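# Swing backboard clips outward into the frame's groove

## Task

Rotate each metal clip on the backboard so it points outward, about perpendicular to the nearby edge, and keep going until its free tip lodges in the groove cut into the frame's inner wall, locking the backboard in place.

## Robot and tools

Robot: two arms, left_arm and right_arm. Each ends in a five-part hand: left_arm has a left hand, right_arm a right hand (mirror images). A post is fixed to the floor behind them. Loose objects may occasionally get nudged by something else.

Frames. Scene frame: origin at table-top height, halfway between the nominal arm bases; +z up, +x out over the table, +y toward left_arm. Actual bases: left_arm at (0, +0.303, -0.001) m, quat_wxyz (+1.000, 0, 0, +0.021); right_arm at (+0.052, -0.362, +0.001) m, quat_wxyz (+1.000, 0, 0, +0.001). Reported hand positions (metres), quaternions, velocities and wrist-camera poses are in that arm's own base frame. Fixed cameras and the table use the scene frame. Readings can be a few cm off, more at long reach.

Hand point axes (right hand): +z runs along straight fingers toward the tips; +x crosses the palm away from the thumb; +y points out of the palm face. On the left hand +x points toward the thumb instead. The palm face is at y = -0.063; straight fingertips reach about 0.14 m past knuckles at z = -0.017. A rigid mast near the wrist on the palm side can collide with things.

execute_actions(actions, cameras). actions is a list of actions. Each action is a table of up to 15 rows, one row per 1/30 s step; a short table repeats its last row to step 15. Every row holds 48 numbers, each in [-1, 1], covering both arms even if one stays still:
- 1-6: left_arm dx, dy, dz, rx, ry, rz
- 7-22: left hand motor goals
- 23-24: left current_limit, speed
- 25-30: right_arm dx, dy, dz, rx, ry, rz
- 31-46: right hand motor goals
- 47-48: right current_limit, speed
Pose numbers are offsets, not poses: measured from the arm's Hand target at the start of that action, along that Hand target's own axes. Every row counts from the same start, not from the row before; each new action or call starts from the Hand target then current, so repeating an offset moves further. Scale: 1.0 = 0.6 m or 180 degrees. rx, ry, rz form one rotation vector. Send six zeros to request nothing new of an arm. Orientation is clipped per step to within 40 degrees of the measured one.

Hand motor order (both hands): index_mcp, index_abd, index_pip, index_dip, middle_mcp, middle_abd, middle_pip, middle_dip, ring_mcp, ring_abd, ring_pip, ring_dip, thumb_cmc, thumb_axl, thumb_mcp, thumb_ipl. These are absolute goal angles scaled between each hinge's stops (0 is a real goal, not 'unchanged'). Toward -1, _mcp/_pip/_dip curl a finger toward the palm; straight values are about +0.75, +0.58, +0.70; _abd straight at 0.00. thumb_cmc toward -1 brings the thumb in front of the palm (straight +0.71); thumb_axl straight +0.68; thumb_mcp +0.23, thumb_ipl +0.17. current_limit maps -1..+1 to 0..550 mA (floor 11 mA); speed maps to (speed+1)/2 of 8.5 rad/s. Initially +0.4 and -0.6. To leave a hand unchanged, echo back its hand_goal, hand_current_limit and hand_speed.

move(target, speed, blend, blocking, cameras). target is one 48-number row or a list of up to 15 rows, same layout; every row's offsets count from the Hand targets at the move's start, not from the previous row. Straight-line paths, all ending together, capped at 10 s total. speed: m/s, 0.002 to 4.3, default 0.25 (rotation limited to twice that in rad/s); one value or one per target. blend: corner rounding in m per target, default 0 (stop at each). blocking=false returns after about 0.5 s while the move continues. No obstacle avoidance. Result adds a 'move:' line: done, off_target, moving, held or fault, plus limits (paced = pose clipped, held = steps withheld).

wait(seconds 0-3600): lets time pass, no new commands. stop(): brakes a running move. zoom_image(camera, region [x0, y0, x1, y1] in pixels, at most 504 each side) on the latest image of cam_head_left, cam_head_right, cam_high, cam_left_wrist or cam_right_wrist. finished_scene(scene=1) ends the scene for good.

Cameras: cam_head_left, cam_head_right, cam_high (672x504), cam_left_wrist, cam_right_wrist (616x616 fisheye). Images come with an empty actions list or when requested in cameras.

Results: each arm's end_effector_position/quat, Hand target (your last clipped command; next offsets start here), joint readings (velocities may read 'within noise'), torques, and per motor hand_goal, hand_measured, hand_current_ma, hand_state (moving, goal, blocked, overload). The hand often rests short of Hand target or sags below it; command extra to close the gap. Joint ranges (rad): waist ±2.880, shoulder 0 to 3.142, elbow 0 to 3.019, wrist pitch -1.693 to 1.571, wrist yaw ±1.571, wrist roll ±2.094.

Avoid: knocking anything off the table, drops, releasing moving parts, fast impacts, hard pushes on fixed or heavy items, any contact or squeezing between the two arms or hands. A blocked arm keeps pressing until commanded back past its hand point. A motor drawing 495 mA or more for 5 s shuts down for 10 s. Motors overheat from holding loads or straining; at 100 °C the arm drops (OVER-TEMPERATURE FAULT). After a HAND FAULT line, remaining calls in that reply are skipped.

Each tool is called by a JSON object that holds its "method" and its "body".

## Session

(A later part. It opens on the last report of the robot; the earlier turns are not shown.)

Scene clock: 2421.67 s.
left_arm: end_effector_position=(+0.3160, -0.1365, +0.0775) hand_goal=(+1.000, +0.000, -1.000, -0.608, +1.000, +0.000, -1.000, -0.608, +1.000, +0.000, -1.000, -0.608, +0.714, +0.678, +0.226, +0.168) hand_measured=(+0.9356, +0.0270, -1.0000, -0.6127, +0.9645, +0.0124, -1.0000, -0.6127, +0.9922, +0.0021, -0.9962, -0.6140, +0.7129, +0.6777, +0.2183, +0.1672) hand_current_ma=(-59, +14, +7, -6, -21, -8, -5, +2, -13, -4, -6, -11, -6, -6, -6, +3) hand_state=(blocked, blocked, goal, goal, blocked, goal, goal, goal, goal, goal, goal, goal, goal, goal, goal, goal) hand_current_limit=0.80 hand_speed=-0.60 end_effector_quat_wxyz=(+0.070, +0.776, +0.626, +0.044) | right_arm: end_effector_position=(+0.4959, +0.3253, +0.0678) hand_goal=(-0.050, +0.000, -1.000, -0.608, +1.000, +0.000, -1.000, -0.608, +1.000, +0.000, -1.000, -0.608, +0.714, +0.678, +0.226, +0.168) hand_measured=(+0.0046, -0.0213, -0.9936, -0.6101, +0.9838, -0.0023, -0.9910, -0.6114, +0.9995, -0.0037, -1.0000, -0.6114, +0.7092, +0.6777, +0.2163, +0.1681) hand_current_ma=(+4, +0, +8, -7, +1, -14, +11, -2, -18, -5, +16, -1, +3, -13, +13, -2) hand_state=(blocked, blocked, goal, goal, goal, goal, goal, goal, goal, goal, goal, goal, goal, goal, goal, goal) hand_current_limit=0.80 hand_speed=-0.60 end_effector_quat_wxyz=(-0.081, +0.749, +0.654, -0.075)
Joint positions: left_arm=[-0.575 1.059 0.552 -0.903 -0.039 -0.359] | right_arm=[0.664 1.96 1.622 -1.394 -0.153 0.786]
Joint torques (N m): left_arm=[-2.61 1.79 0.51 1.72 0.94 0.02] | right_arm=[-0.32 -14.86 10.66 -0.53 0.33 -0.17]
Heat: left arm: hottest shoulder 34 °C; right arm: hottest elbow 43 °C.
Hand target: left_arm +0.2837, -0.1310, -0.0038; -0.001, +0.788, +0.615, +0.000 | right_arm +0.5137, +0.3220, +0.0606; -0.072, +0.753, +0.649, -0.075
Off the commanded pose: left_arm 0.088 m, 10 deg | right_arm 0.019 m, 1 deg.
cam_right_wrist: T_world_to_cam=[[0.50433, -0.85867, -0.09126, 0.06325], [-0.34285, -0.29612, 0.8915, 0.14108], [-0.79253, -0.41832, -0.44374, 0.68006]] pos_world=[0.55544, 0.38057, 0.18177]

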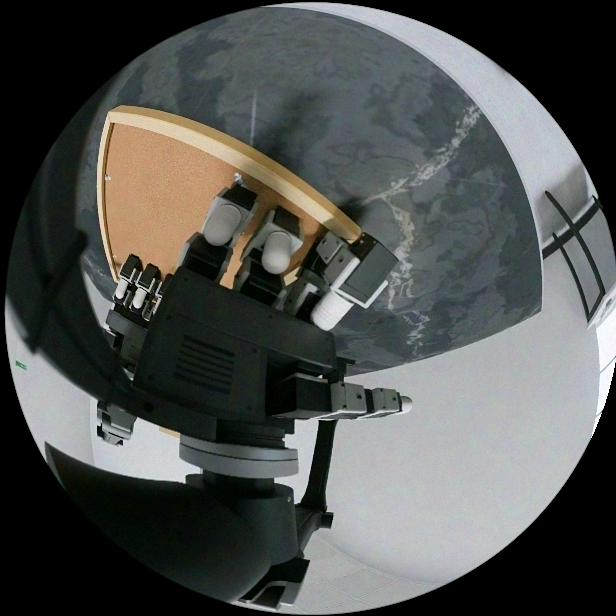

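{"method": "move", "body": {"target": [0,0,0,0,0,0,1.0,0,-1.0,-0.608,1.0,0,-1.0,-0.608,1.0,0,-1.0,-0.608,0.714,0.678,0.226,0.168,0.8,-0.6,0,-0.04,-0.004,0,0,0,-0.05,0,-1.0,-0.608,1.0,0,-1.0,-0.608,1.0,0,-1.0,-0.608,0.714,0.678,0.226,0.168,0.8,-0.6], "speed": 0.05}}

{"method": "move", "body": {"target": [[0.0,0.05,-0.2233,0,0,0,1.0,0,-1.0,-0.608,1.0,0,-1.0,-0.608,1.0,0,-1.0,-0.608,0.714,0.678,0.226,0.168,0.8,-0.6,0,0,0,0,0,0,-0.05,0,-1.0,-0.608,1.0,0,-1.0,-0.608,1.0,0,-1.0,-0.608,0.714,0.678,0.226,0.168,0.8,-0.6],[-0.0936,-0.1202,-0.2233,0,0,0,1.0,0,-1.0,-0.608,1.0,0,-1.0,-0.608,1.0,0,-1.0,-0.608,0.714,0.678,0.226,0.168,0.8,-0.6,0,0,0,0,0,0,-0.05,0,-1.0,-0.608,1.0,0,-1.0,-0.608,1.0,0,-1.0,-0.608,0.714,0.678,0.226,0.168,0.8,-0.6]], "speed": [0.06,0.1], "cameras": ["cam_high","cam_left_wrist","cam_right_wrist"]}}

{"method": "zoom_image", "body": {"camera": "cam_high", "region": [280, 90, 480, 290]}}

Scene clock: 2430.70 s.
left_arm: end_effector_position=(+0.3160, -0.1365, +0.0775) hand_goal=(+1.000, +0.000, -1.000, -0.608, +1.000, +0.000, -1.000, -0.608, +1.000, +0.000, -1.000, -0.608, +0.714, +0.678, +0.226, +0.168) hand_measured=(+0.9356, +0.0270, -1.0000, -0.6127, +0.9633, +0.0109, -1.0000, -0.6140, +0.9922, +0.0021, -0.9974, -0.6140, +0.7129, +0.6777, +0.2193, +0.1672) hand_current_ma=(-53, +13, -3, -11, -19, +0, +5, +3, -6, -7, -6, -5, -3, -11, -3, -2) hand_state=(blocked, blocked, goal, goal, blocked, goal, goal, goal, goal, goal, goal, goal, goal, goal, goal, goal) hand_current_limit=0.80 hand_speed=-0.60 end_effector_quat_wxyz=(+0.070, +0.776, +0.626, +0.044) | right_arm: end_effector_position=(+0.4945, +0.3263, +0.0692) hand_goal=(-0.050, +0.000, -1.000, -0.608, +1.000, +0.000, -1.000, -0.608, +1.000, +0.000, -1.000, -0.608, +0.714, +0.678, +0.226, +0.168) hand_measured=(+0.0046, -0.0213, -0.9936, -0.6089, +0.9838, -0.0023, -0.9923, -0.6114, +0.9971, -0.0052, -1.0000, -0.6114, +0.7092, +0.6777, +0.2153, +0.1672) hand_current_ma=(-3, +8, +2, +1, +16, -10, +15, -4, -20, +2, +7, +2, -5, +5, +6, +2) hand_state=(blocked, blocked, goal, goal, goal, goal, goal, goal, goal, goal, goal, goal, goal, goal, goal, goal) hand_current_limit=0.80 hand_speed=-0.60 end_effector_quat_wxyz=(-0.078, +0.748, +0.655, -0.073)
Joint positions: left_arm=[-0.575 1.059 0.552 -0.903 -0.039 -0.359] | right_arm=[0.669 1.954 1.617 -1.389 -0.147 0.789]
Joint torques (N m): left_arm=[-2.61 1.73 0.51 1.72 0.94 0.02] | right_arm=[1.61 -18.2 7.28 -0.21 0 0.04]
Heat: left arm: hottest shoulder 34 °C; right arm: hottest elbow 45 °C.
Hand target: left_arm +0.2837, -0.1310, -0.0038; -0.001, +0.788, +0.615, +0.000 | right_arm +0.4910, +0.3255, +0.0678; -0.072, +0.753, +0.649, -0.075
Off the commanded pose: left_arm 0.088 m, 10 deg | right_arm 0.004 m, 1 deg.
move: done

Scene clock: 2435.57 s.
left_arm: end_effector_position=(+0.2009, -0.1659, +0.1254) hand_goal=(+1.000, +0.000, -1.000, -0.608, +1.000, +0.000, -1.000, -0.608, +1.000, +0.000, -1.000, -0.608, +0.714, +0.678, +0.226, +0.168) hand_measured=(+0.9898, +0.0065, -1.0000, -0.6127, +0.9886, +0.0065, -0.9974, -0.6127, +0.9910, +0.0021, -0.9974, -0.6152, +0.7104, +0.6767, +0.2183, +0.1672) hand_current_ma=(-10, +9, -1, -10, -1, -7, +6, +9, -6, -1, -5, -18, +4, -13, +1, +5) hand_state=(goal, goal, goal, goal, goal, goal, goal, goal, goal, goal, goal, goal, goal, goal, goal, goal) hand_current_limit=0.80 hand_speed=-0.60 end_effector_quat_wxyz=(-0.006, +0.788, +0.616, -0.003) | right_arm: end_effector_position=(+0.4945, +0.3263, +0.0692) hand_goal=(-0.050, +0.000, -1.000, -0.608, +1.000, +0.000, -1.000, -0.608, +1.000, +0.000, -1.000, -0.608, +0.714, +0.678, +0.226, +0.168) hand_measured=(+0.0046, -0.0213, -0.9936, -0.6089, +0.9850, -0.0023, -0.9910, -0.6114, +0.9959, -0.0052, -1.0000, -0.6114, +0.7092, +0.6777, +0.2163, +0.1672) hand_current_ma=(+3, +10, +2, +4, +24, +0, -1, -6, -26, -10, +21, -2, -8, -15, -8, +13) hand_state=(blocked, blocked, goal, goal, goal, goal, goal, goal, goal, goal, goal, goal, goal, goal, goal, goal) hand_current_limit=0.80 hand_speed=-0.60 end_effector_quat_wxyz=(-0.078, +0.748, +0.655, -0.073)
Joint positions: left_arm=[-0.969 0.885 0.64 -1.338 0.007 -0.725] | right_arm=[0.669 1.954 1.617 -1.389 -0.147 0.789]
Joint torques (N m): left_arm=[-2.49 -4.42 8.68 -0.08 -0.35 -0.14] | right_arm=[1.55 -18.2 7.24 -0.24 0 0.06]
Heat: left arm: hottest shoulder 34 °C; right arm: hottest elbow 44 °C.
Hand target: left_arm +0.2002, -0.1682, +0.1302; +0.000, +0.788, +0.615, +0.000 | right_arm +0.4910, +0.3255, +0.0678; -0.072, +0.753, +0.649, -0.075
Off the commanded pose: left_arm 0.005 m, 1 deg | right_arm 0.004 m, 1 deg.
move: done
cam_left_wrist: T_world_to_cam=[[-0.80108, -0.59851, 0.00727, 0.0294], [-0.36512, 0.49825, 0.78641, -0.00256], [-0.47429, 0.62732, -0.61767, 0.39889]] pos_world=[0.2118, -0.23136, 0.24818]
cam_right_wrist: T_world_to_cam=[[0.50748, -0.85742, -0.08538, 0.06261], [-0.34842, -0.29482, 0.88977, 0.14208], [-0.78808, -0.42179, -0.44836, 0.67925]] pos_world=[0.55303, 0.38207, 0.18348]

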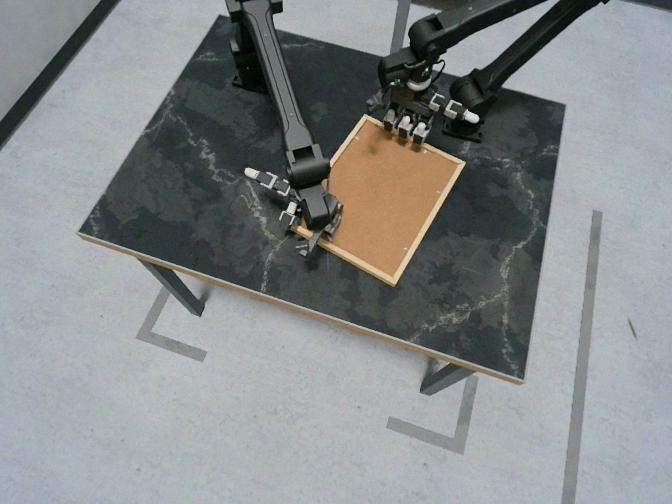

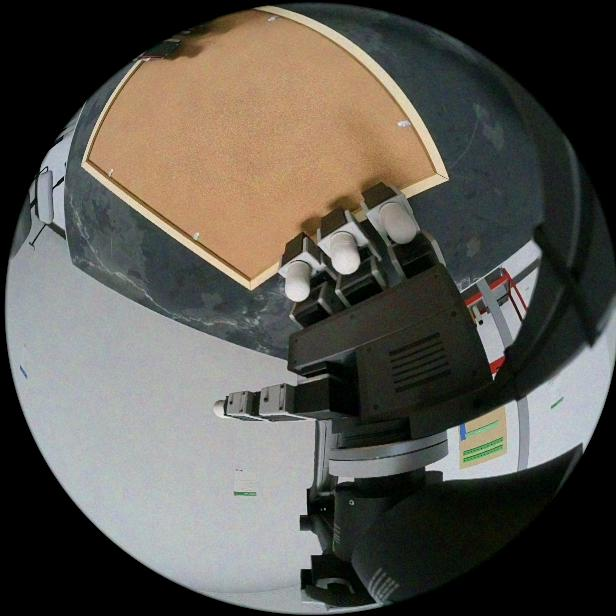

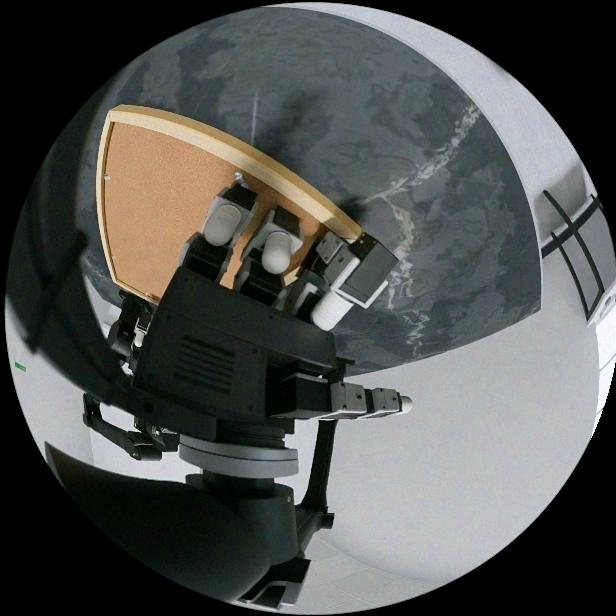

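Scaled by 2.520 from the camera's image (finer frame: 960x720).

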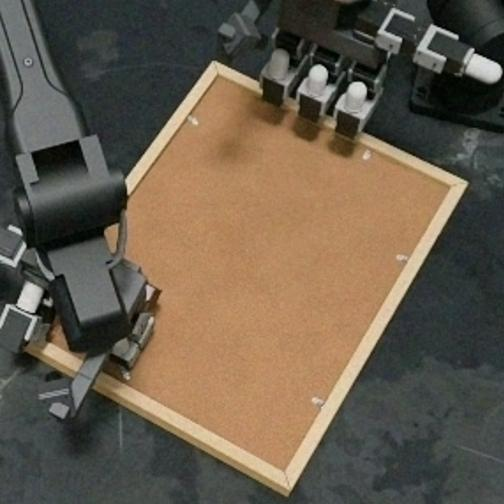

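{"method": "move", "body": {"target": [[-0.03,0.005,0.0,0,0,0,1.0,0,-1.0,-0.608,1.0,0,-1.0,-0.608,1.0,0,-1.0,-0.608,0.714,0.678,0.226,0.168,0.8,-0.6,0,0,0,0,0,0,-0.05,0,-1.0,-0.608,1.0,0,-1.0,-0.608,1.0,0,-1.0,-0.608,0.714,0.678,0.226,0.168,0.8,-0.6],[-0.03,0.005,0.075,0,0,0,1.0,0,-1.0,-0.608,1.0,0,-1.0,-0.608,1.0,0,-1.0,-0.608,0.714,0.678,0.226,0.168,0.8,-0.6,0,0,0,0,0,0,-0.05,0,-1.0,-0.608,1.0,0,-1.0,-0.608,1.0,0,-1.0,-0.608,0.714,0.678,0.226,0.168,0.8,-0.6]], "speed": [0.06,0.05], "cameras": ["cam_high","cam_left_wrist"]}}

{"method": "zoom_image", "body": {"camera": "cam_high", "region": [350, 90, 470, 190]}}

{"method": "zoom_image", "body": {"camera": "cam_left_wrist", "region": [230, 150, 470, 330]}}

Scene clock: 2441.13 s.
left_arm: end_effector_position=(+0.1971, -0.1798, +0.0831) hand_goal=(+1.000, +0.000, -1.000, -0.608, +1.000, +0.000, -1.000, -0.608, +1.000, +0.000, -1.000, -0.608, +0.714, +0.678, +0.226, +0.168) hand_measured=(+0.9898, +0.0065, -1.0000, -0.6127, +0.9886, +0.0065, -0.9974, -0.6127, +0.9910, +0.0007, -0.9962, -0.6140, +0.7117, +0.6777, +0.2183, +0.1672) hand_current_ma=(-12, +11, +3, -4, +2, -7, +1, +2, -12, -10, +1, -18, +0, -3, -9, -1) hand_state=(goal, goal, goal, goal, goal, goal, goal, goal, goal, goal, goal, goal, goal, goal, goal, goal) hand_current_limit=0.80 hand_speed=-0.60 end_effector_quat_wxyz=(-0.009, +0.787, +0.616, -0.002) | right_arm: end_effector_position=(+0.4945, +0.3263, +0.0692) hand_goal=(-0.050, +0.000, -1.000, -0.608, +1.000, +0.000, -1.000, -0.608, +1.000, +0.000, -1.000, -0.608, +0.714, +0.678, +0.226, +0.168) hand_measured=(+0.0046, -0.0213, -0.9936, -0.6101, +0.9838, -0.0023, -0.9923, -0.6114, +0.9959, -0.0052, -1.0000, -0.6114, +0.7092, +0.6767, +0.2163, +0.1681) hand_current_ma=(+17, +18, +2, +8, +20, +0, +0, +4, -7, -8, -4, +4, -2, -8, +8, -7) hand_state=(blocked, blocked, goal, goal, goal, goal, goal, goal, goal, goal, goal, goal, goal, goal, goal, goal) hand_current_limit=0.80 hand_speed=-0.60 end_effector_quat_wxyz=(-0.078, +0.748, +0.655, -0.073)
Joint positions: left_arm=[-1.022 0.972 0.569 -1.185 0.007 -0.779] | right_arm=[0.669 1.954 1.617 -1.389 -0.147 0.789]
Joint torques (N m): left_arm=[-2.55 -4.01 8.23 0.64 -0.34 -0.14] | right_arm=[1.67 -18.08 7.21 -0.2 0 0.05]
Heat: left arm: hottest shoulder 34 °C; right arm: hottest elbow 44 °C.
Hand target: left_arm +0.1987, -0.1863, +0.0852; -0.001, +0.788, +0.615, +0.000 | right_arm +0.4910, +0.3255, +0.0678; -0.072, +0.753, +0.649, -0.075
Off the commanded pose: left_arm 0.007 m, 1 deg | right_arm 0.004 m, 1 deg.
move: done
cam_left_wrist: T_world_to_cam=[[-0.80044, -0.59938, 0.00611, 0.01804], [-0.36391, 0.49405, 0.78961, 0.03499], [-0.47629, 0.62982, -0.61358, 0.3801]] pos_world=[0.20821, -0.24587, 0.20548]

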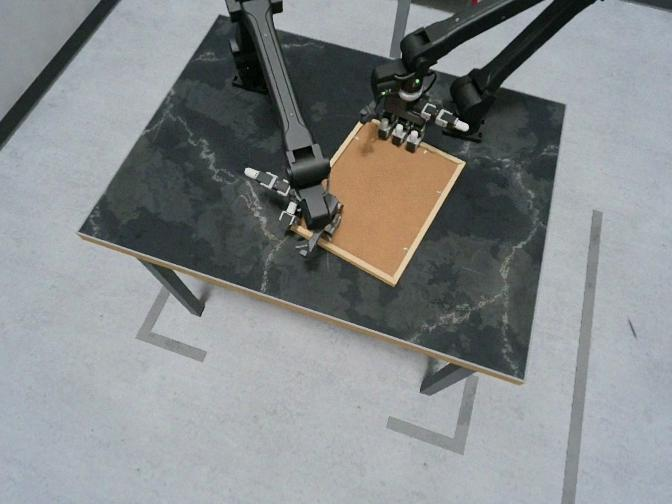

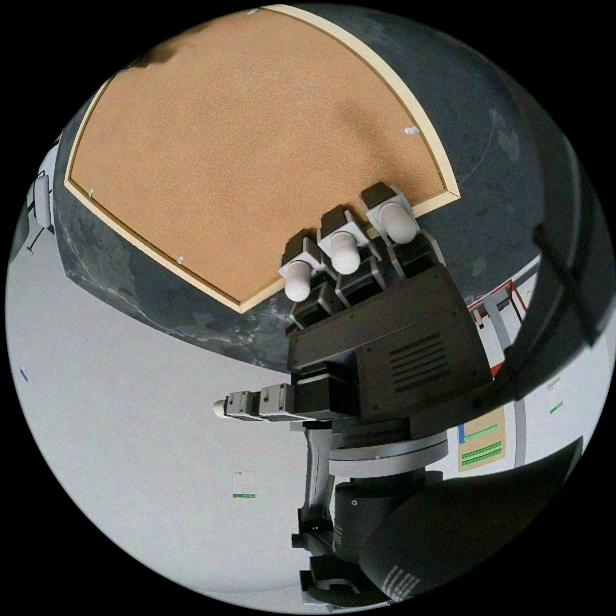

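Scaled by 4.200 from the camera's image (finer frame: 960x720).

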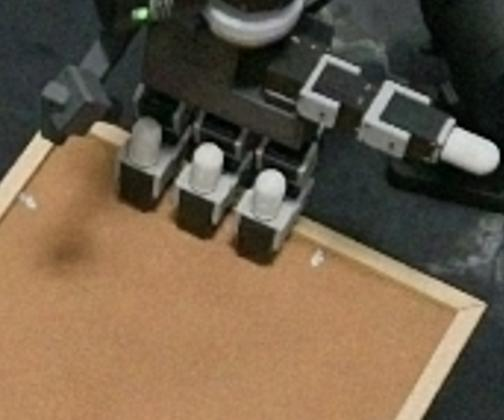

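Scaled by 2.100 from the camera's image (finer frame: 880x880).

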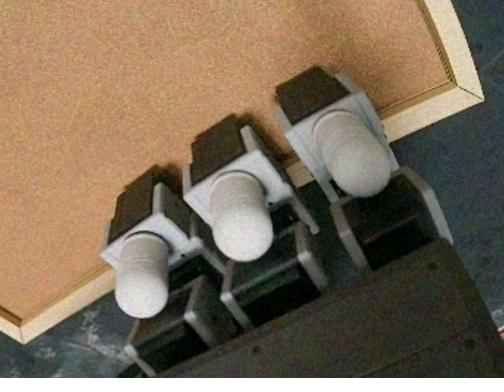

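{"method": "move", "body": {"target": [[0,0.005,0.035,0,0,0,1.0,0,-1.0,-0.608,1.0,0,-1.0,-0.608,1.0,0,-1.0,-0.608,0.714,0.678,0.226,0.168,0.8,-0.6,0,0,0,0,0,0,-0.05,0,-1.0,-0.608,1.0,0,-1.0,-0.608,1.0,0,-1.0,-0.608,0.714,0.678,0.226,0.168,0.8,-0.6],[0,-0.02,0.035,0,0,0,1.0,0,-1.0,-0.608,1.0,0,-1.0,-0.608,1.0,0,-1.0,-0.608,0.714,0.678,0.226,0.168,0.8,-0.6,0,0,0,0,0,0,-0.05,0,-1.0,-0.608,1.0,0,-1.0,-0.608,1.0,0,-1.0,-0.608,0.714,0.678,0.226,0.168,0.8,-0.6]], "speed": [0.05,0.04], "cameras": ["cam_high","cam_left_wrist"]}}

{"method": "zoom_image", "body": {"camera": "cam_high", "region": [350, 90, 470, 190]}}

{"method": "zoom_image", "body": {"camera": "cam_left_wrist", "region": [230, 150, 470, 330]}}

Scene clock: 2446.80 s.
left_arm: end_effector_position=(+0.1970, -0.1871, +0.0772) hand_goal=(+1.000, +0.000, -1.000, -0.608, +1.000, +0.000, -1.000, -0.608, +1.000, +0.000, -1.000, -0.608, +0.714, +0.678, +0.226, +0.168) hand_measured=(+0.9850, +0.0021, -1.0000, -0.6127, +0.9826, +0.0007, -1.0000, -0.6140, +0.9802, +0.0007, -1.0000, -0.6127, +0.7142, +0.6767, +0.2183, +0.1672) hand_current_ma=(-18, +7, +4, -8, -4, -1, +10, +8, -17, -9, -9, -8, -6, -10, +0, -3) hand_state=(goal, goal, goal, goal, goal, goal, goal, goal, goal, goal, goal, goal, goal, goal, goal, goal) hand_current_limit=0.80 hand_speed=-0.60 end_effector_quat_wxyz=(+0.015, +0.784, +0.620, +0.003) | right_arm: end_effector_position=(+0.4945, +0.3263, +0.0692) hand_goal=(-0.050, +0.000, -1.000, -0.608, +1.000, +0.000, -1.000, -0.608, +1.000, +0.000, -1.000, -0.608, +0.714, +0.678, +0.226, +0.168) hand_measured=(+0.0046, -0.0228, -0.9936, -0.6089, +0.9838, -0.0023, -0.9910, -0.6114, +0.9971, -0.0066, -0.9987, -0.6114, +0.7104, +0.6777, +0.2163, +0.1681) hand_current_ma=(+4, +14, +12, +0, -10, +2, +6, -10, +3, -5, +10, +16, -11, -7, -3, +0) hand_state=(blocked, blocked, goal, goal, goal, goal, goal, goal, goal, goal, goal, goal, goal, goal, goal, goal) hand_current_limit=0.80 hand_speed=-0.60 end_effector_quat_wxyz=(-0.078, +0.748, +0.655, -0.073)
Joint positions: left_arm=[-1.054 0.971 0.542 -1.113 -0.01 -0.822] | right_arm=[0.669 1.954 1.617 -1.389 -0.147 0.789]
Joint torques (N m): left_arm=[-3.02 -3.6 5.85 0.46 -0.13 -0.13] | right_arm=[1.55 -18.2 7.19 -0.24 0 0.05]
Heat: left arm: hottest shoulder 34 °C; right arm: hottest elbow 44 °C.
Hand target: left_arm +0.1870, -0.1833, +0.0641; -0.001, +0.788, +0.615, +0.000 | right_arm +0.4910, +0.3255, +0.0678; -0.072, +0.753, +0.649, -0.075
Off the commanded pose: left_arm 0.017 m, 2 deg | right_arm 0.004 m, 1 deg.
move: off_target (left_arm)
cam_left_wrist: T_world_to_cam=[[-0.79426, -0.60755, -0.00505, 0.01182], [-0.3985, 0.51466, 0.75916, 0.05617], [-0.45863, 0.60498, -0.65089, 0.37588]] pos_world=[0.20416, -0.24913, 0.20207]

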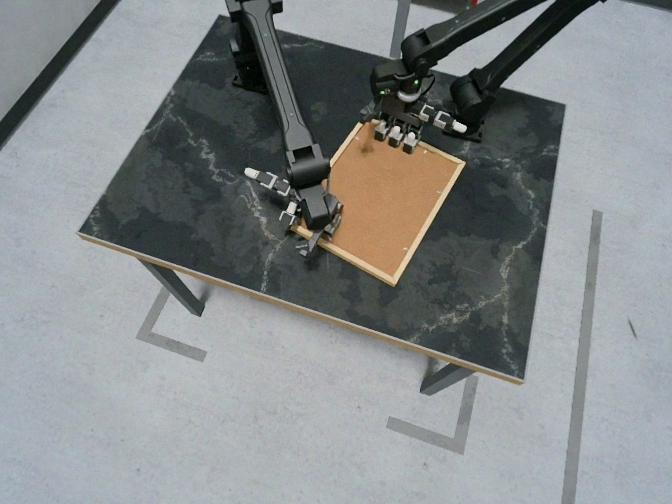

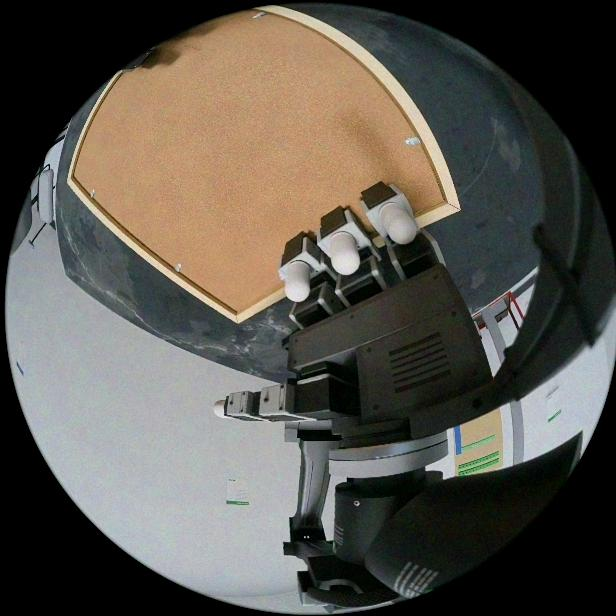

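Scaled by 4.200 from the camera's image (finer frame: 960x720).

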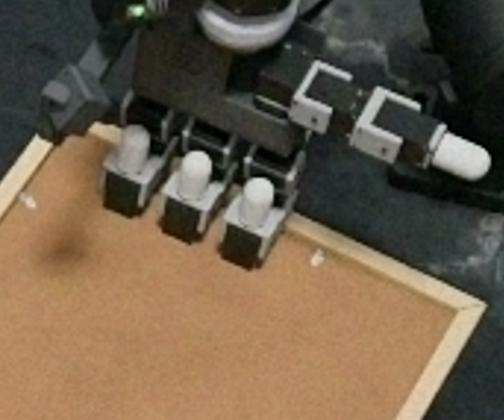

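Scaled by 2.100 from the camera's image (finer frame: 880x880).

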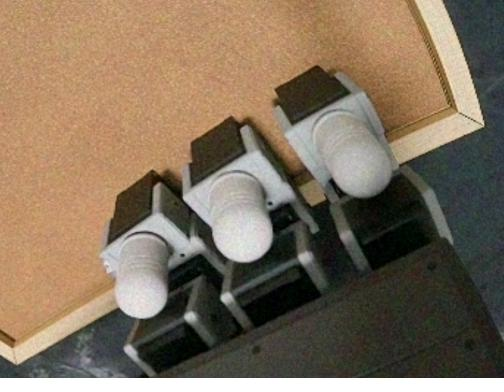

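{"method": "move", "body": {"target": [0,-0.03,0.02,0,0,0,1.0,0,-1.0,-0.608,1.0,0,-1.0,-0.608,1.0,0,-1.0,-0.608,0.714,0.678,0.226,0.168,0.8,-0.6,0,0,0,0,0,0,-0.05,0,-1.0,-0.608,1.0,0,-1.0,-0.608,1.0,0,-1.0,-0.608,0.714,0.678,0.226,0.168,0.8,-0.6], "speed": 0.04, "cameras": ["cam_high","cam_left_wrist","cam_right_wrist"]}}

{"method": "zoom_image", "body": {"camera": "cam_high", "region": [350, 90, 470, 190]}}

{"method": "zoom_image", "body": {"camera": "cam_right_wrist", "region": [210, 140, 280, 210]}}

Scene clock: 2449.73 s.
left_arm: end_effector_position=(+0.1845, -0.1871, +0.0757) hand_goal=(+1.000, +0.000, -1.000, -0.608, +1.000, +0.000, -1.000, -0.608, +1.000, +0.000, -1.000, -0.608, +0.714, +0.678, +0.226, +0.168) hand_measured=(+0.9368, +0.0095, -1.0000, -0.6127, +0.9609, +0.0080, -1.0000, -0.6127, +0.9850, +0.0021, -1.0000, -0.6127, +0.7129, +0.6767, +0.2183, +0.1681) hand_current_ma=(-51, +8, +2, -2, -32, -7, +5, +5, -12, -7, -1, -10, -2, -13, -6, -5) hand_state=(blocked, goal, goal, goal, blocked, goal, goal, goal, goal, goal, goal, goal, goal, goal, goal, goal) hand_current_limit=0.80 hand_speed=-0.60 end_effector_quat_wxyz=(+0.026, +0.786, +0.617, +0.007) | right_arm: end_effector_position=(+0.4945, +0.3263, +0.0692) hand_goal=(-0.050, +0.000, -1.000, -0.608, +1.000, +0.000, -1.000, -0.608, +1.000, +0.000, -1.000, -0.608, +0.714, +0.678, +0.226, +0.168) hand_measured=(+0.0046, -0.0213, -0.9936, -0.6101, +0.9850, -0.0023, -0.9910, -0.6114, +0.9959, -0.0052, -1.0000, -0.6114, +0.7104, +0.6777, +0.2163, +0.1681) hand_current_ma=(-1, +19, +16, -12, +23, +3, +6, -7, +14, -8, +2, -4, -7, -3, +1, +7) hand_state=(blocked, blocked, goal, goal, goal, goal, goal, goal, goal, goal, goal, goal, goal, goal, goal, goal) hand_current_limit=0.80 hand_speed=-0.60 end_effector_quat_wxyz=(-0.078, +0.748, +0.655, -0.073)
Joint positions: left_arm=[-1.117 0.936 0.514 -1.1 -0.025 -0.876] | right_arm=[0.669 1.954 1.617 -1.389 -0.147 0.789]
Joint torques (N m): left_arm=[-3.14 -2.32 4.66 0.69 0.42 -0.21] | right_arm=[1.55 -18.2 7.24 -0.2 0 0.05]
Heat: left arm: hottest shoulder 34 °C; right arm: hottest elbow 44 °C.
Hand target: left_arm +0.1696, -0.1790, +0.0522; -0.001, +0.788, +0.615, +0.000 | right_arm +0.4910, +0.3255, +0.0678; -0.072, +0.753, +0.649, -0.075
Off the commanded pose: left_arm 0.029 m, 3 deg | right_arm 0.004 m, 1 deg.
move: off_target (left_arm)
cam_left_wrist: T_world_to_cam=[[-0.79889, -0.6013, -0.01501, 0.0047], [-0.40998, 0.52611, 0.74506, 0.05768], [-0.44011, 0.60138, -0.66682, 0.36617]] pos_world=[0.18855, -0.24773, 0.20127]
cam_right_wrist: T_world_to_cam=[[0.50748, -0.85742, -0.08538, 0.06261], [-0.34842, -0.29482, 0.88977, 0.14208], [-0.78808, -0.42179, -0.44836, 0.67925]] pos_world=[0.55303, 0.38207, 0.18348]

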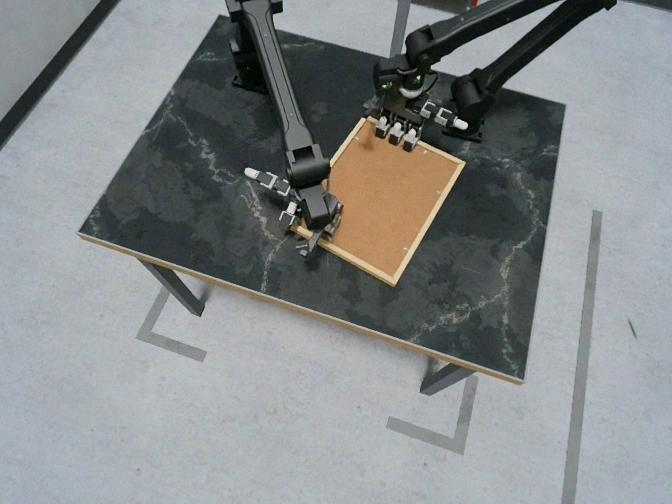

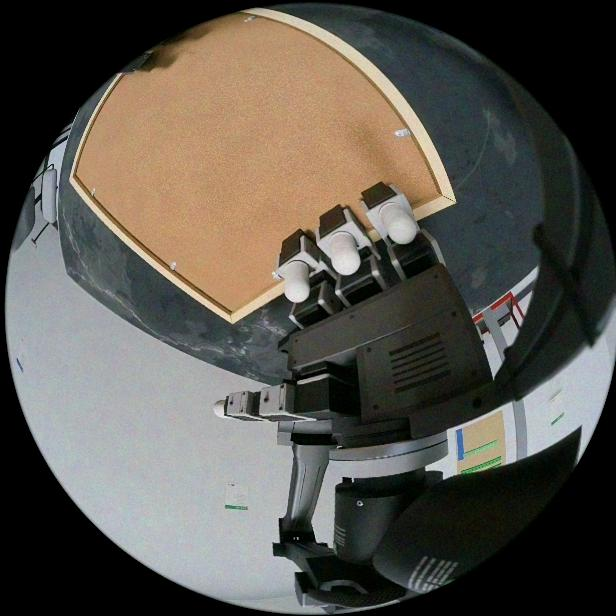

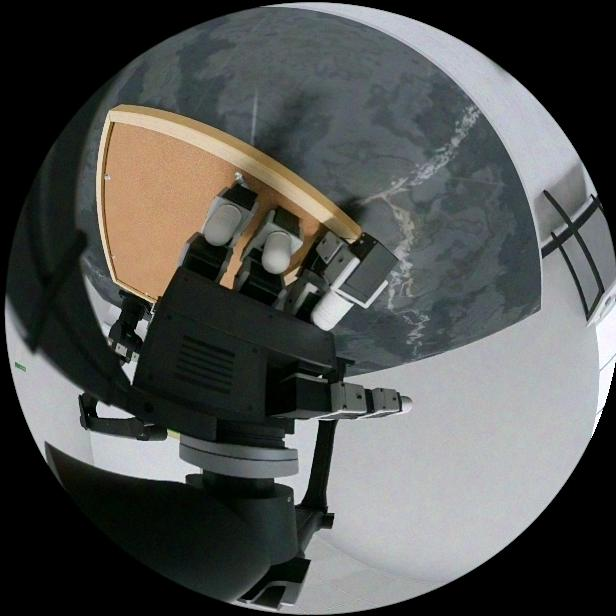

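Scaled by 4.200 from the camera's image (finer frame: 960x720).

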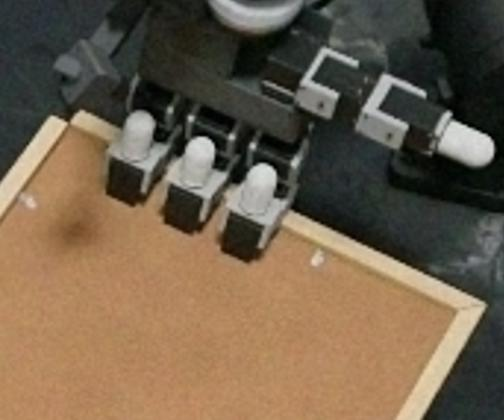

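Scaled by 7.200 from the camera's image (finer frame: 880x880).

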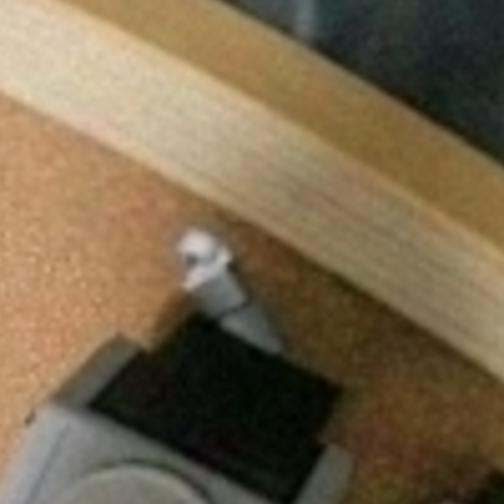

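{"method": "execute_actions", "body": {"actions": [[[0,-0.012,0,0,0,0,1.0,0,-1.0,-0.608,1.0,0,-1.0,-0.608,1.0,0,-1.0,-0.608,0.714,0.678,0.226,0.168,0.8,-0.6,0,0.02,0.005,0,0,0,-0.05,0,-1.0,-0.608,1.0,0,-1.0,-0.608,1.0,0,-1.0,-0.608,0.714,0.678,0.226,0.168,0.8,-0.6]],[[0,0,0,0,0,0,1.0,0,-1.0,-0.608,1.0,0,-1.0,-0.608,1.0,0,-1.0,-0.608,0.714,0.678,0.226,0.168,0.8,-0.6,-0.003,0.015,0.005,0,0,0,-0.05,0,-1.0,-0.608,1.0,0,-1.0,-0.608,1.0,0,-1.0,-0.608,0.714,0.678,0.226,0.168,0.8,-0.6]]], "cameras": ["cam_right_wrist"]}}

{"method": "zoom_image", "body": {"camera": "cam_right_wrist", "region": [210, 140, 280, 210]}}

Scene clock: 2454.17 s.
left_arm: end_effector_position=(+0.1780, -0.1879, +0.0757) hand_goal=(+1.000, +0.000, -1.000, -0.608, +1.000, +0.000, -1.000, -0.608, +1.000, +0.000, -1.000, -0.608, +0.714, +0.678, +0.226, +0.168) hand_measured=(+0.9259, +0.0124, -1.0000, -0.6127, +0.9597, +0.0095, -1.0000, -0.6127, +0.9886, +0.0036, -0.9974, -0.6127, +0.7142, +0.6777, +0.2183, +0.1681) hand_current_ma=(-66, +6, +11, -5, -19, -2, -2, +7, -12, -7, -9, -14, -7, -14, -1, +0) hand_state=(blocked, goal, goal, goal, blocked, goal, goal, goal, goal, goal, goal, goal, goal, goal, goal, goal) hand_current_limit=0.80 hand_speed=-0.60 end_effector_quat_wxyz=(+0.029, +0.787, +0.616, +0.006) | right_arm: end_effector_position=(+0.4952, +0.3252, +0.0683) hand_goal=(-0.050, +0.000, -1.000, -0.608, +1.000, +0.000, -1.000, -0.608, +1.000, +0.000, -1.000, -0.608, +0.714, +0.678, +0.226, +0.168) hand_measured=(+0.0046, -0.0213, -0.9936, -0.6089, +0.9838, -0.0023, -0.9923, -0.6114, +0.9995, -0.0052, -1.0000, -0.6101, +0.7104, +0.6777, +0.2163, +0.1672) hand_current_ma=(+10, +9, +12, +2, +26, -13, +25, -3, -4, +2, +3, +4, +6, -19, -6, +11) hand_state=(blocked, blocked, goal, goal, goal, goal, goal, goal, goal, goal, goal, goal, goal, goal, goal, goal) hand_current_limit=0.80 hand_speed=-0.60 end_effector_quat_wxyz=(-0.078, +0.748, +0.655, -0.074)
Joint positions: left_arm=[-1.146 0.922 0.506 -1.1 -0.025 -0.902] | right_arm=[0.666 1.956 1.617 -1.389 -0.147 0.788]
Joint torques (N m): left_arm=[-3.14 -2.32 4.63 0.4 0.46 -0.24] | right_arm=[-0.44 -15.33 9.62 -0.09 0.12 -0.17]
Heat: left arm: hottest shoulder 34 °C; right arm: hottest elbow 44 °C.
Hand target: left_arm +0.1626, -0.1772, +0.0522; -0.001, +0.788, +0.615, +0.000 | right_arm +0.5098, +0.3207, +0.0577; -0.072, +0.753, +0.649, -0.075
Off the commanded pose: left_arm 0.030 m, 3 deg | right_arm 0.019 m, 1 deg.
cam_right_wrist: T_world_to_cam=[[0.50674, -0.85786, -0.08538, 0.0617], [-0.34769, -0.294, 0.89032, 0.14214], [-0.78887, -0.42147, -0.44725, 0.67917]] pos_world=[0.55393, 0.38097, 0.18248]

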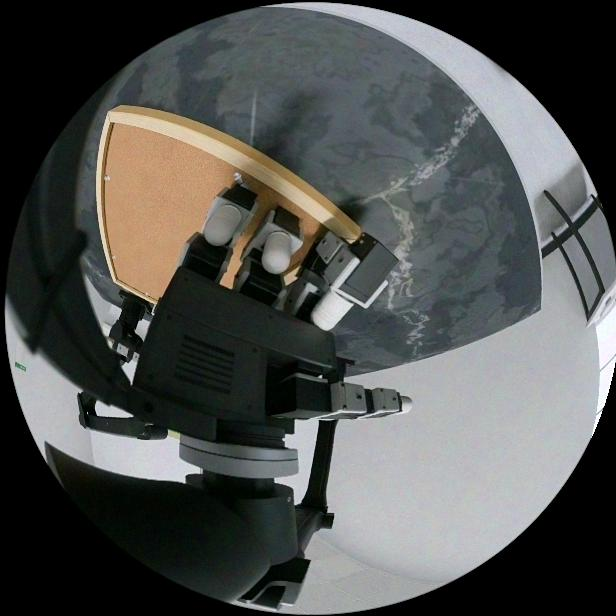

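Scaled by 7.200 from the camera's image (finer frame: 880x880).

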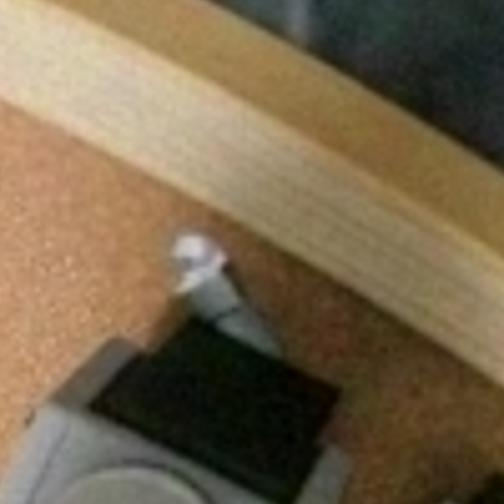

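{"method": "execute_actions", "body": {"actions": [[[0,0,0,0,0,0,1.0,0,-1.0,-0.608,1.0,0,-1.0,-0.608,1.0,0,-1.0,-0.608,0.714,0.678,0.226,0.168,0.8,-0.6,0,0.015,-0.004,0,0,0,-0.05,0,-1.0,-0.608,1.0,0,-1.0,-0.608,1.0,0,-1.0,-0.608,0.714,0.678,0.226,0.168,0.8,-0.6]]], "cameras": ["cam_right_wrist"]}}

{"method": "zoom_image", "body": {"camera": "cam_right_wrist", "region": [210, 140, 280, 210]}}

Scene clock: 2456.53 s.
left_arm: end_effector_position=(+0.1780, -0.1879, +0.0757) hand_goal=(+1.000, +0.000, -1.000, -0.608, +1.000, +0.000, -1.000, -0.608, +1.000, +0.000, -1.000, -0.608, +0.714, +0.678, +0.226, +0.168) hand_measured=(+0.9259, +0.0124, -1.0000, -0.6127, +0.9597, +0.0095, -1.0000, -0.6127, +0.9898, +0.0021, -0.9974, -0.6127, +0.7142, +0.6777, +0.2183, +0.1681) hand_current_ma=(-68, +8, +4, -6, -16, -14, +7, +7, -10, -3, -1, -13, +2, -17, -2, +6) hand_state=(blocked, goal, goal, goal, blocked, goal, goal, goal, goal, goal, goal, goal, goal, goal, goal, goal) hand_current_limit=0.80 hand_speed=-0.60 end_effector_quat_wxyz=(+0.029, +0.787, +0.616, +0.006) | right_arm: end_effector_position=(+0.4974, +0.3252, +0.0677) hand_goal=(-0.050, +0.000, -1.000, -0.608, +1.000, +0.000, -1.000, -0.608, +1.000, +0.000, -1.000, -0.608, +0.714, +0.678, +0.226, +0.168) hand_measured=(+0.0046, -0.0213, -0.9936, -0.6089, +0.9850, -0.0023, -0.9923, -0.6114, +1.0000, -0.0008, -1.0000, -0.6114, +0.7092, +0.6777, +0.2163, +0.1672) hand_current_ma=(-4, -4, +10, +3, +10, -9, +14, -1, -7, -4, +10, -4, +5, -15, +7, +17) hand_state=(blocked, blocked, goal, goal, goal, goal, goal, goal, goal, goal, goal, goal, goal, goal, goal, goal) hand_current_limit=0.80 hand_speed=-0.60 end_effector_quat_wxyz=(-0.079, +0.745, +0.658, -0.077)
Joint positions: left_arm=[-1.146 0.922 0.506 -1.1 -0.025 -0.902] | right_arm=[0.663 1.964 1.627 -1.4 -0.149 0.774]
Joint torques (N m): left_arm=[-3.08 -2.32 4.64 0.4 0.46 -0.24] | right_arm=[-0.97 -14.86 10.81 -0.34 0.27 -0.14]
Heat: left arm: hottest shoulder 34 °C; right arm: hottest elbow 44 °C.
Hand target: left_arm +0.1626, -0.1772, +0.0522; -0.001, +0.788, +0.615, +0.000 | right_arm +0.5190, +0.3194, +0.0581; -0.072, +0.753, +0.649, -0.075
Off the commanded pose: left_arm 0.030 m, 3 deg | right_arm 0.024 m, 2 deg.
cam_right_wrist: T_world_to_cam=[[0.51418, -0.85311, -0.08838, 0.05551], [-0.33885, -0.29672, 0.89282, 0.13972], [-0.7879, -0.42913, -0.44165, 0.68223]] pos_world=[0.55633, 0.38158, 0.18147]

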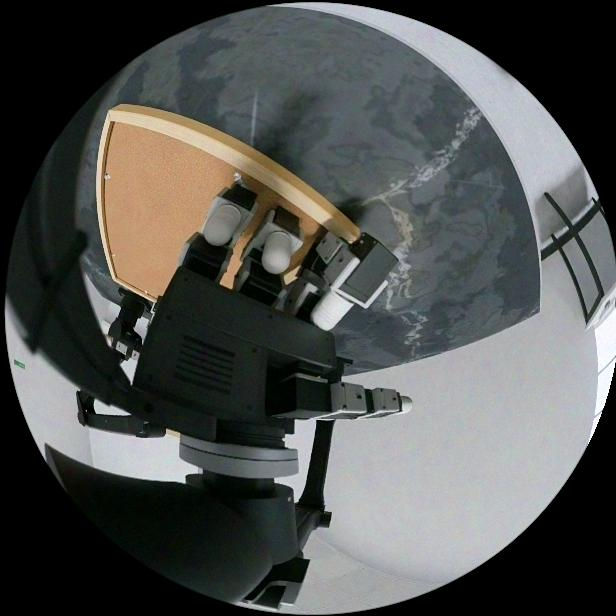

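Scaled by 7.200 from the camera's image (finer frame: 880x880).

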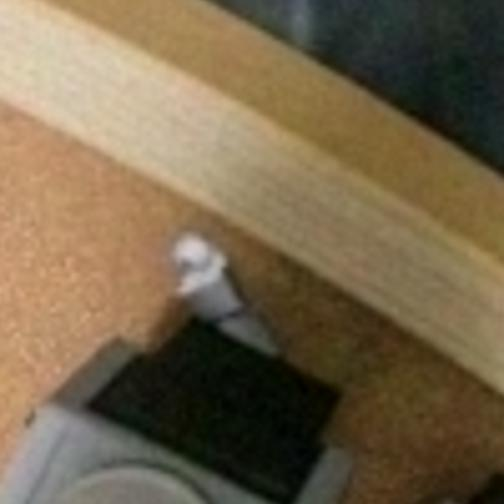

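{"method": "execute_actions", "body": {"actions": [[[0,0,0,0,0,0,1.0,0,-1.0,-0.608,1.0,0,-1.0,-0.608,1.0,0,-1.0,-0.608,0.714,0.678,0.226,0.168,0.8,-0.6,0,0.015,-0.004,0,0,0,-0.05,0,-1.0,-0.608,1.0,0,-1.0,-0.608,1.0,0,-1.0,-0.608,0.714,0.678,0.226,0.168,0.8,-0.6]]], "cameras": ["cam_right_wrist","cam_high"]}}

{"method": "zoom_image", "body": {"camera": "cam_right_wrist", "region": [210, 140, 280, 210]}}

Scene clock: 2458.30 s.
left_arm: end_effector_position=(+0.1780, -0.1879, +0.0757) hand_goal=(+1.000, +0.000, -1.000, -0.608, +1.000, +0.000, -1.000, -0.608, +1.000, +0.000, -1.000, -0.608, +0.714, +0.678, +0.226, +0.168) hand_measured=(+0.9259, +0.0124, -1.0000, -0.6127, +0.9597, +0.0095, -1.0000, -0.6127, +0.9886, +0.0021, -0.9974, -0.6127, +0.7142, +0.6777, +0.2193, +0.1681) hand_current_ma=(-65, +14, +1, -8, -18, -4, +11, +6, -17, -7, +1, -8, -3, -10, -2, -9) hand_state=(blocked, goal, goal, goal, blocked, goal, goal, goal, goal, goal, goal, goal, goal, goal, goal, goal) hand_current_limit=0.80 hand_speed=-0.60 end_effector_quat_wxyz=(+0.029, +0.787, +0.616, +0.006) | right_arm: end_effector_position=(+0.4998, +0.3261, +0.0673) hand_goal=(-0.050, +0.000, -1.000, -0.608, +1.000, +0.000, -1.000, -0.608, +1.000, +0.000, -1.000, -0.608, +0.714, +0.678, +0.226, +0.168) hand_measured=(+0.0046, -0.0213, -0.9936, -0.6101, +0.9838, -0.0023, -0.9923, -0.6114, +1.0000, +0.0036, -1.0000, -0.6114, +0.7092, +0.6777, +0.2163, +0.1672) hand_current_ma=(+3, +4, +18, -5, +8, +3, +17, +7, -9, -11, +19, -2, -4, -4, +4, +8) hand_state=(blocked, blocked, goal, goal, goal, goal, goal, goal, goal, goal, goal, goal, goal, goal, goal, goal) hand_current_limit=0.80 hand_speed=-0.60 end_effector_quat_wxyz=(-0.082, +0.740, +0.662, -0.083)
Joint positions: left_arm=[-1.146 0.922 0.506 -1.1 -0.025 -0.902] | right_arm=[0.659 1.977 1.648 -1.421 -0.152 0.757]
Joint torques (N m): left_arm=[-3.14 -2.32 4.64 0.42 0.46 -0.24] | right_arm=[-1.55 -14.86 11.22 -0.08 0.4 -0.09]
Heat: left arm: hottest shoulder 34 °C; right arm: hottest elbow 44 °C.
Hand target: left_arm +0.1626, -0.1772, +0.0522; -0.001, +0.788, +0.615, +0.000 | right_arm +0.5281, +0.3181, +0.0586; -0.072, +0.753, +0.649, -0.075
Off the commanded pose: left_arm 0.030 m, 3 deg | right_arm 0.031 m, 3 deg.
cam_right_wrist: T_world_to_cam=[[0.52371, -0.84682, -0.09292, 0.04859], [-0.32358, -0.29863, 0.89784, 0.13382], [-0.78805, -0.44014, -0.43041, 0.68723]] pos_world=[0.55943, 0.38359, 0.18016]
Images, in order (width x height): cam_high 672x504, cam_right_wrist 616x616.

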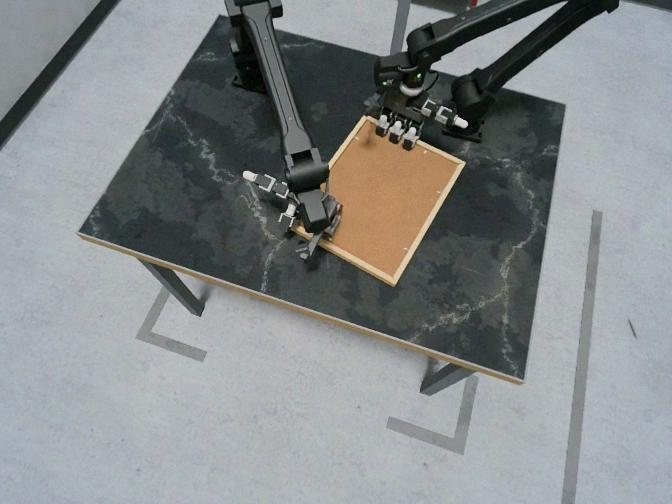

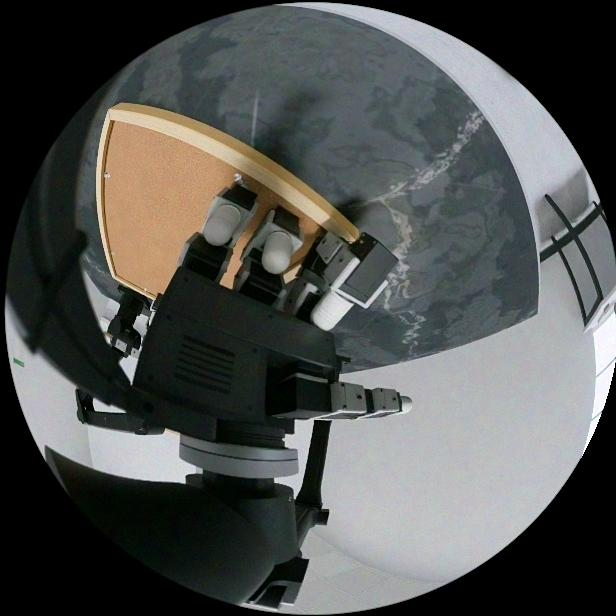

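Scaled by 7.200 from the camera's image (finer frame: 880x880).

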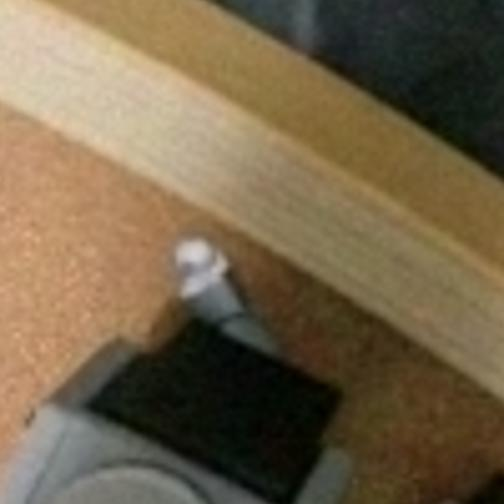

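{"method": "execute_actions", "body": {"actions": [[[0,0,0,0,0,0,1.0,0,-1.0,-0.608,1.0,0,-1.0,-0.608,1.0,0,-1.0,-0.608,0.714,0.678,0.226,0.168,0.8,-0.6,0,-0.045,0.0,0,0,0,-0.05,0,-1.0,-0.608,1.0,0,-1.0,-0.608,1.0,0,-1.0,-0.608,0.714,0.678,0.226,0.168,0.8,-0.6]],[[0,0,0,0,0,0,1.0,0,-1.0,-0.608,1.0,0,-1.0,-0.608,1.0,0,-1.0,-0.608,0.714,0.678,0.226,0.168,0.8,-0.6,0,0,0.0,0,0,0,-0.6,0,-0.4,-0.4,1.0,0,-1.0,-0.608,1.0,0,-1.0,-0.608,0.714,0.678,0.226,0.168,0.8,-0.6]],[[0,0,0,0,0,0,1.0,0,-1.0,-0.608,1.0,0,-1.0,-0.608,1.0,0,-1.0,-0.608,0.714,0.678,0.226,0.168,0.8,-0.6,0,0,0.0,0,0,0,-0.6,0,-0.4,-0.4,1.0,0,-1.0,-0.608,1.0,0,-1.0,-0.608,0.714,0.678,0.226,0.168,0.8,-0.6]]], "cameras": ["cam_right_wrist"]}}

{"method": "zoom_image", "body": {"camera": "cam_right_wrist", "region": [210, 140, 280, 210]}}

Scene clock: 2467.17 s.
left_arm: end_effector_position=(+0.1780, -0.1879, +0.0757) hand_goal=(+1.000, +0.000, -1.000, -0.608, +1.000, +0.000, -1.000, -0.608, +1.000, +0.000, -1.000, -0.608, +0.714, +0.678, +0.226, +0.168) hand_measured=(+0.9271, +0.0124, -1.0000, -0.6127, +0.9597, +0.0095, -1.0000, -0.6127, +0.9886, +0.0036, -0.9974, -0.6127, +0.7142, +0.6777, +0.2183, +0.1681) hand_current_ma=(-64, +4, +13, -5, -21, -5, +2, +0, -10, -5, -9, -11, -5, -9, -9, -1) hand_state=(blocked, goal, goal, goal, blocked, goal, goal, goal, goal, goal, goal, goal, goal, goal, goal, goal) hand_current_limit=0.80 hand_speed=-0.60 end_effector_quat_wxyz=(+0.029, +0.787, +0.616, +0.006) | right_arm: end_effector_position=(+0.4980, +0.3263, +0.0679) hand_goal=(-0.600, +0.000, -0.400, -0.400, +1.000, +0.000, -1.000, -0.608, +1.000, +0.000, -1.000, -0.608, +0.714, +0.678, +0.226, +0.168) hand_measured=(-0.1920, -0.0242, -0.8345, -0.7732, +0.9838, -0.0023, -0.9910, -0.6114, +1.0000, -0.0023, -1.0000, -0.6114, +0.7092, +0.6767, +0.2163, +0.1681) hand_current_ma=(+310, +4, -315, -253, +12, -3, -5, -6, -8, -9, +16, +10, -14, +10, +0, +5) hand_state=(blocked, blocked, blocked, blocked, goal, goal, goal, goal, goal, goal, goal, goal, goal, goal, goal, goal) hand_current_limit=0.80 hand_speed=-0.60 end_effector_quat_wxyz=(-0.082, +0.741, +0.661, -0.080)
Joint positions: left_arm=[-1.146 0.922 0.506 -1.1 -0.025 -0.902] | right_arm=[0.661 1.969 1.637 -1.412 -0.153 0.762]
Joint torques (N m): left_arm=[-3.14 -2.32 4.66 0.42 0.46 -0.24] | right_arm=[1.03 -17.9 7.34 0.24 0.25 0.15]
Heat: left arm: hottest shoulder 34 °C; right arm: hottest elbow 45 °C.
Hand target: left_arm +0.1626, -0.1772, +0.0522; -0.001, +0.788, +0.615, +0.000 | right_arm +0.5020, +0.3220, +0.0640; -0.072, +0.753, +0.649, -0.075
Off the commanded pose: left_arm 0.030 m, 3 deg | right_arm 0.007 m, 2 deg.
cam_right_wrist: T_world_to_cam=[[0.52162, -0.84796, -0.09425, 0.05113], [-0.3282, -0.30139, 0.89524, 0.13607], [-0.78753, -0.43604, -0.43551, 0.68485]] pos_world=[0.55733, 0.38299, 0.18126]

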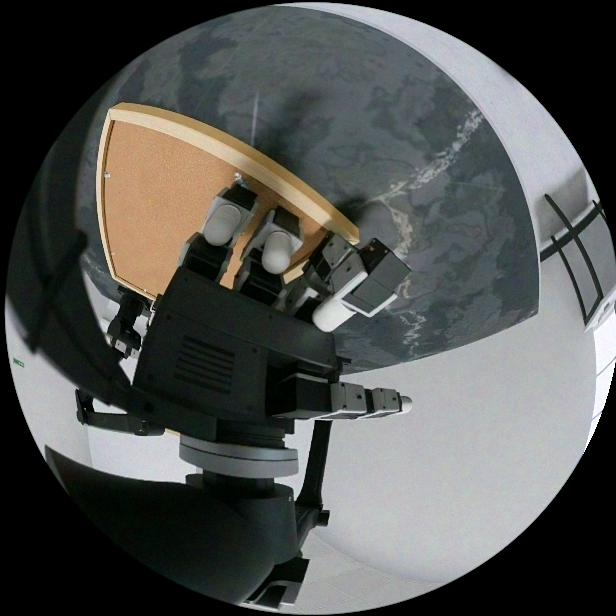

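Scaled by 7.200 from the camera's image (finer frame: 880x880).

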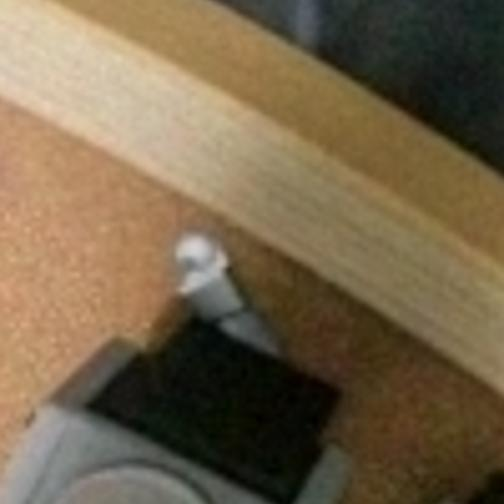

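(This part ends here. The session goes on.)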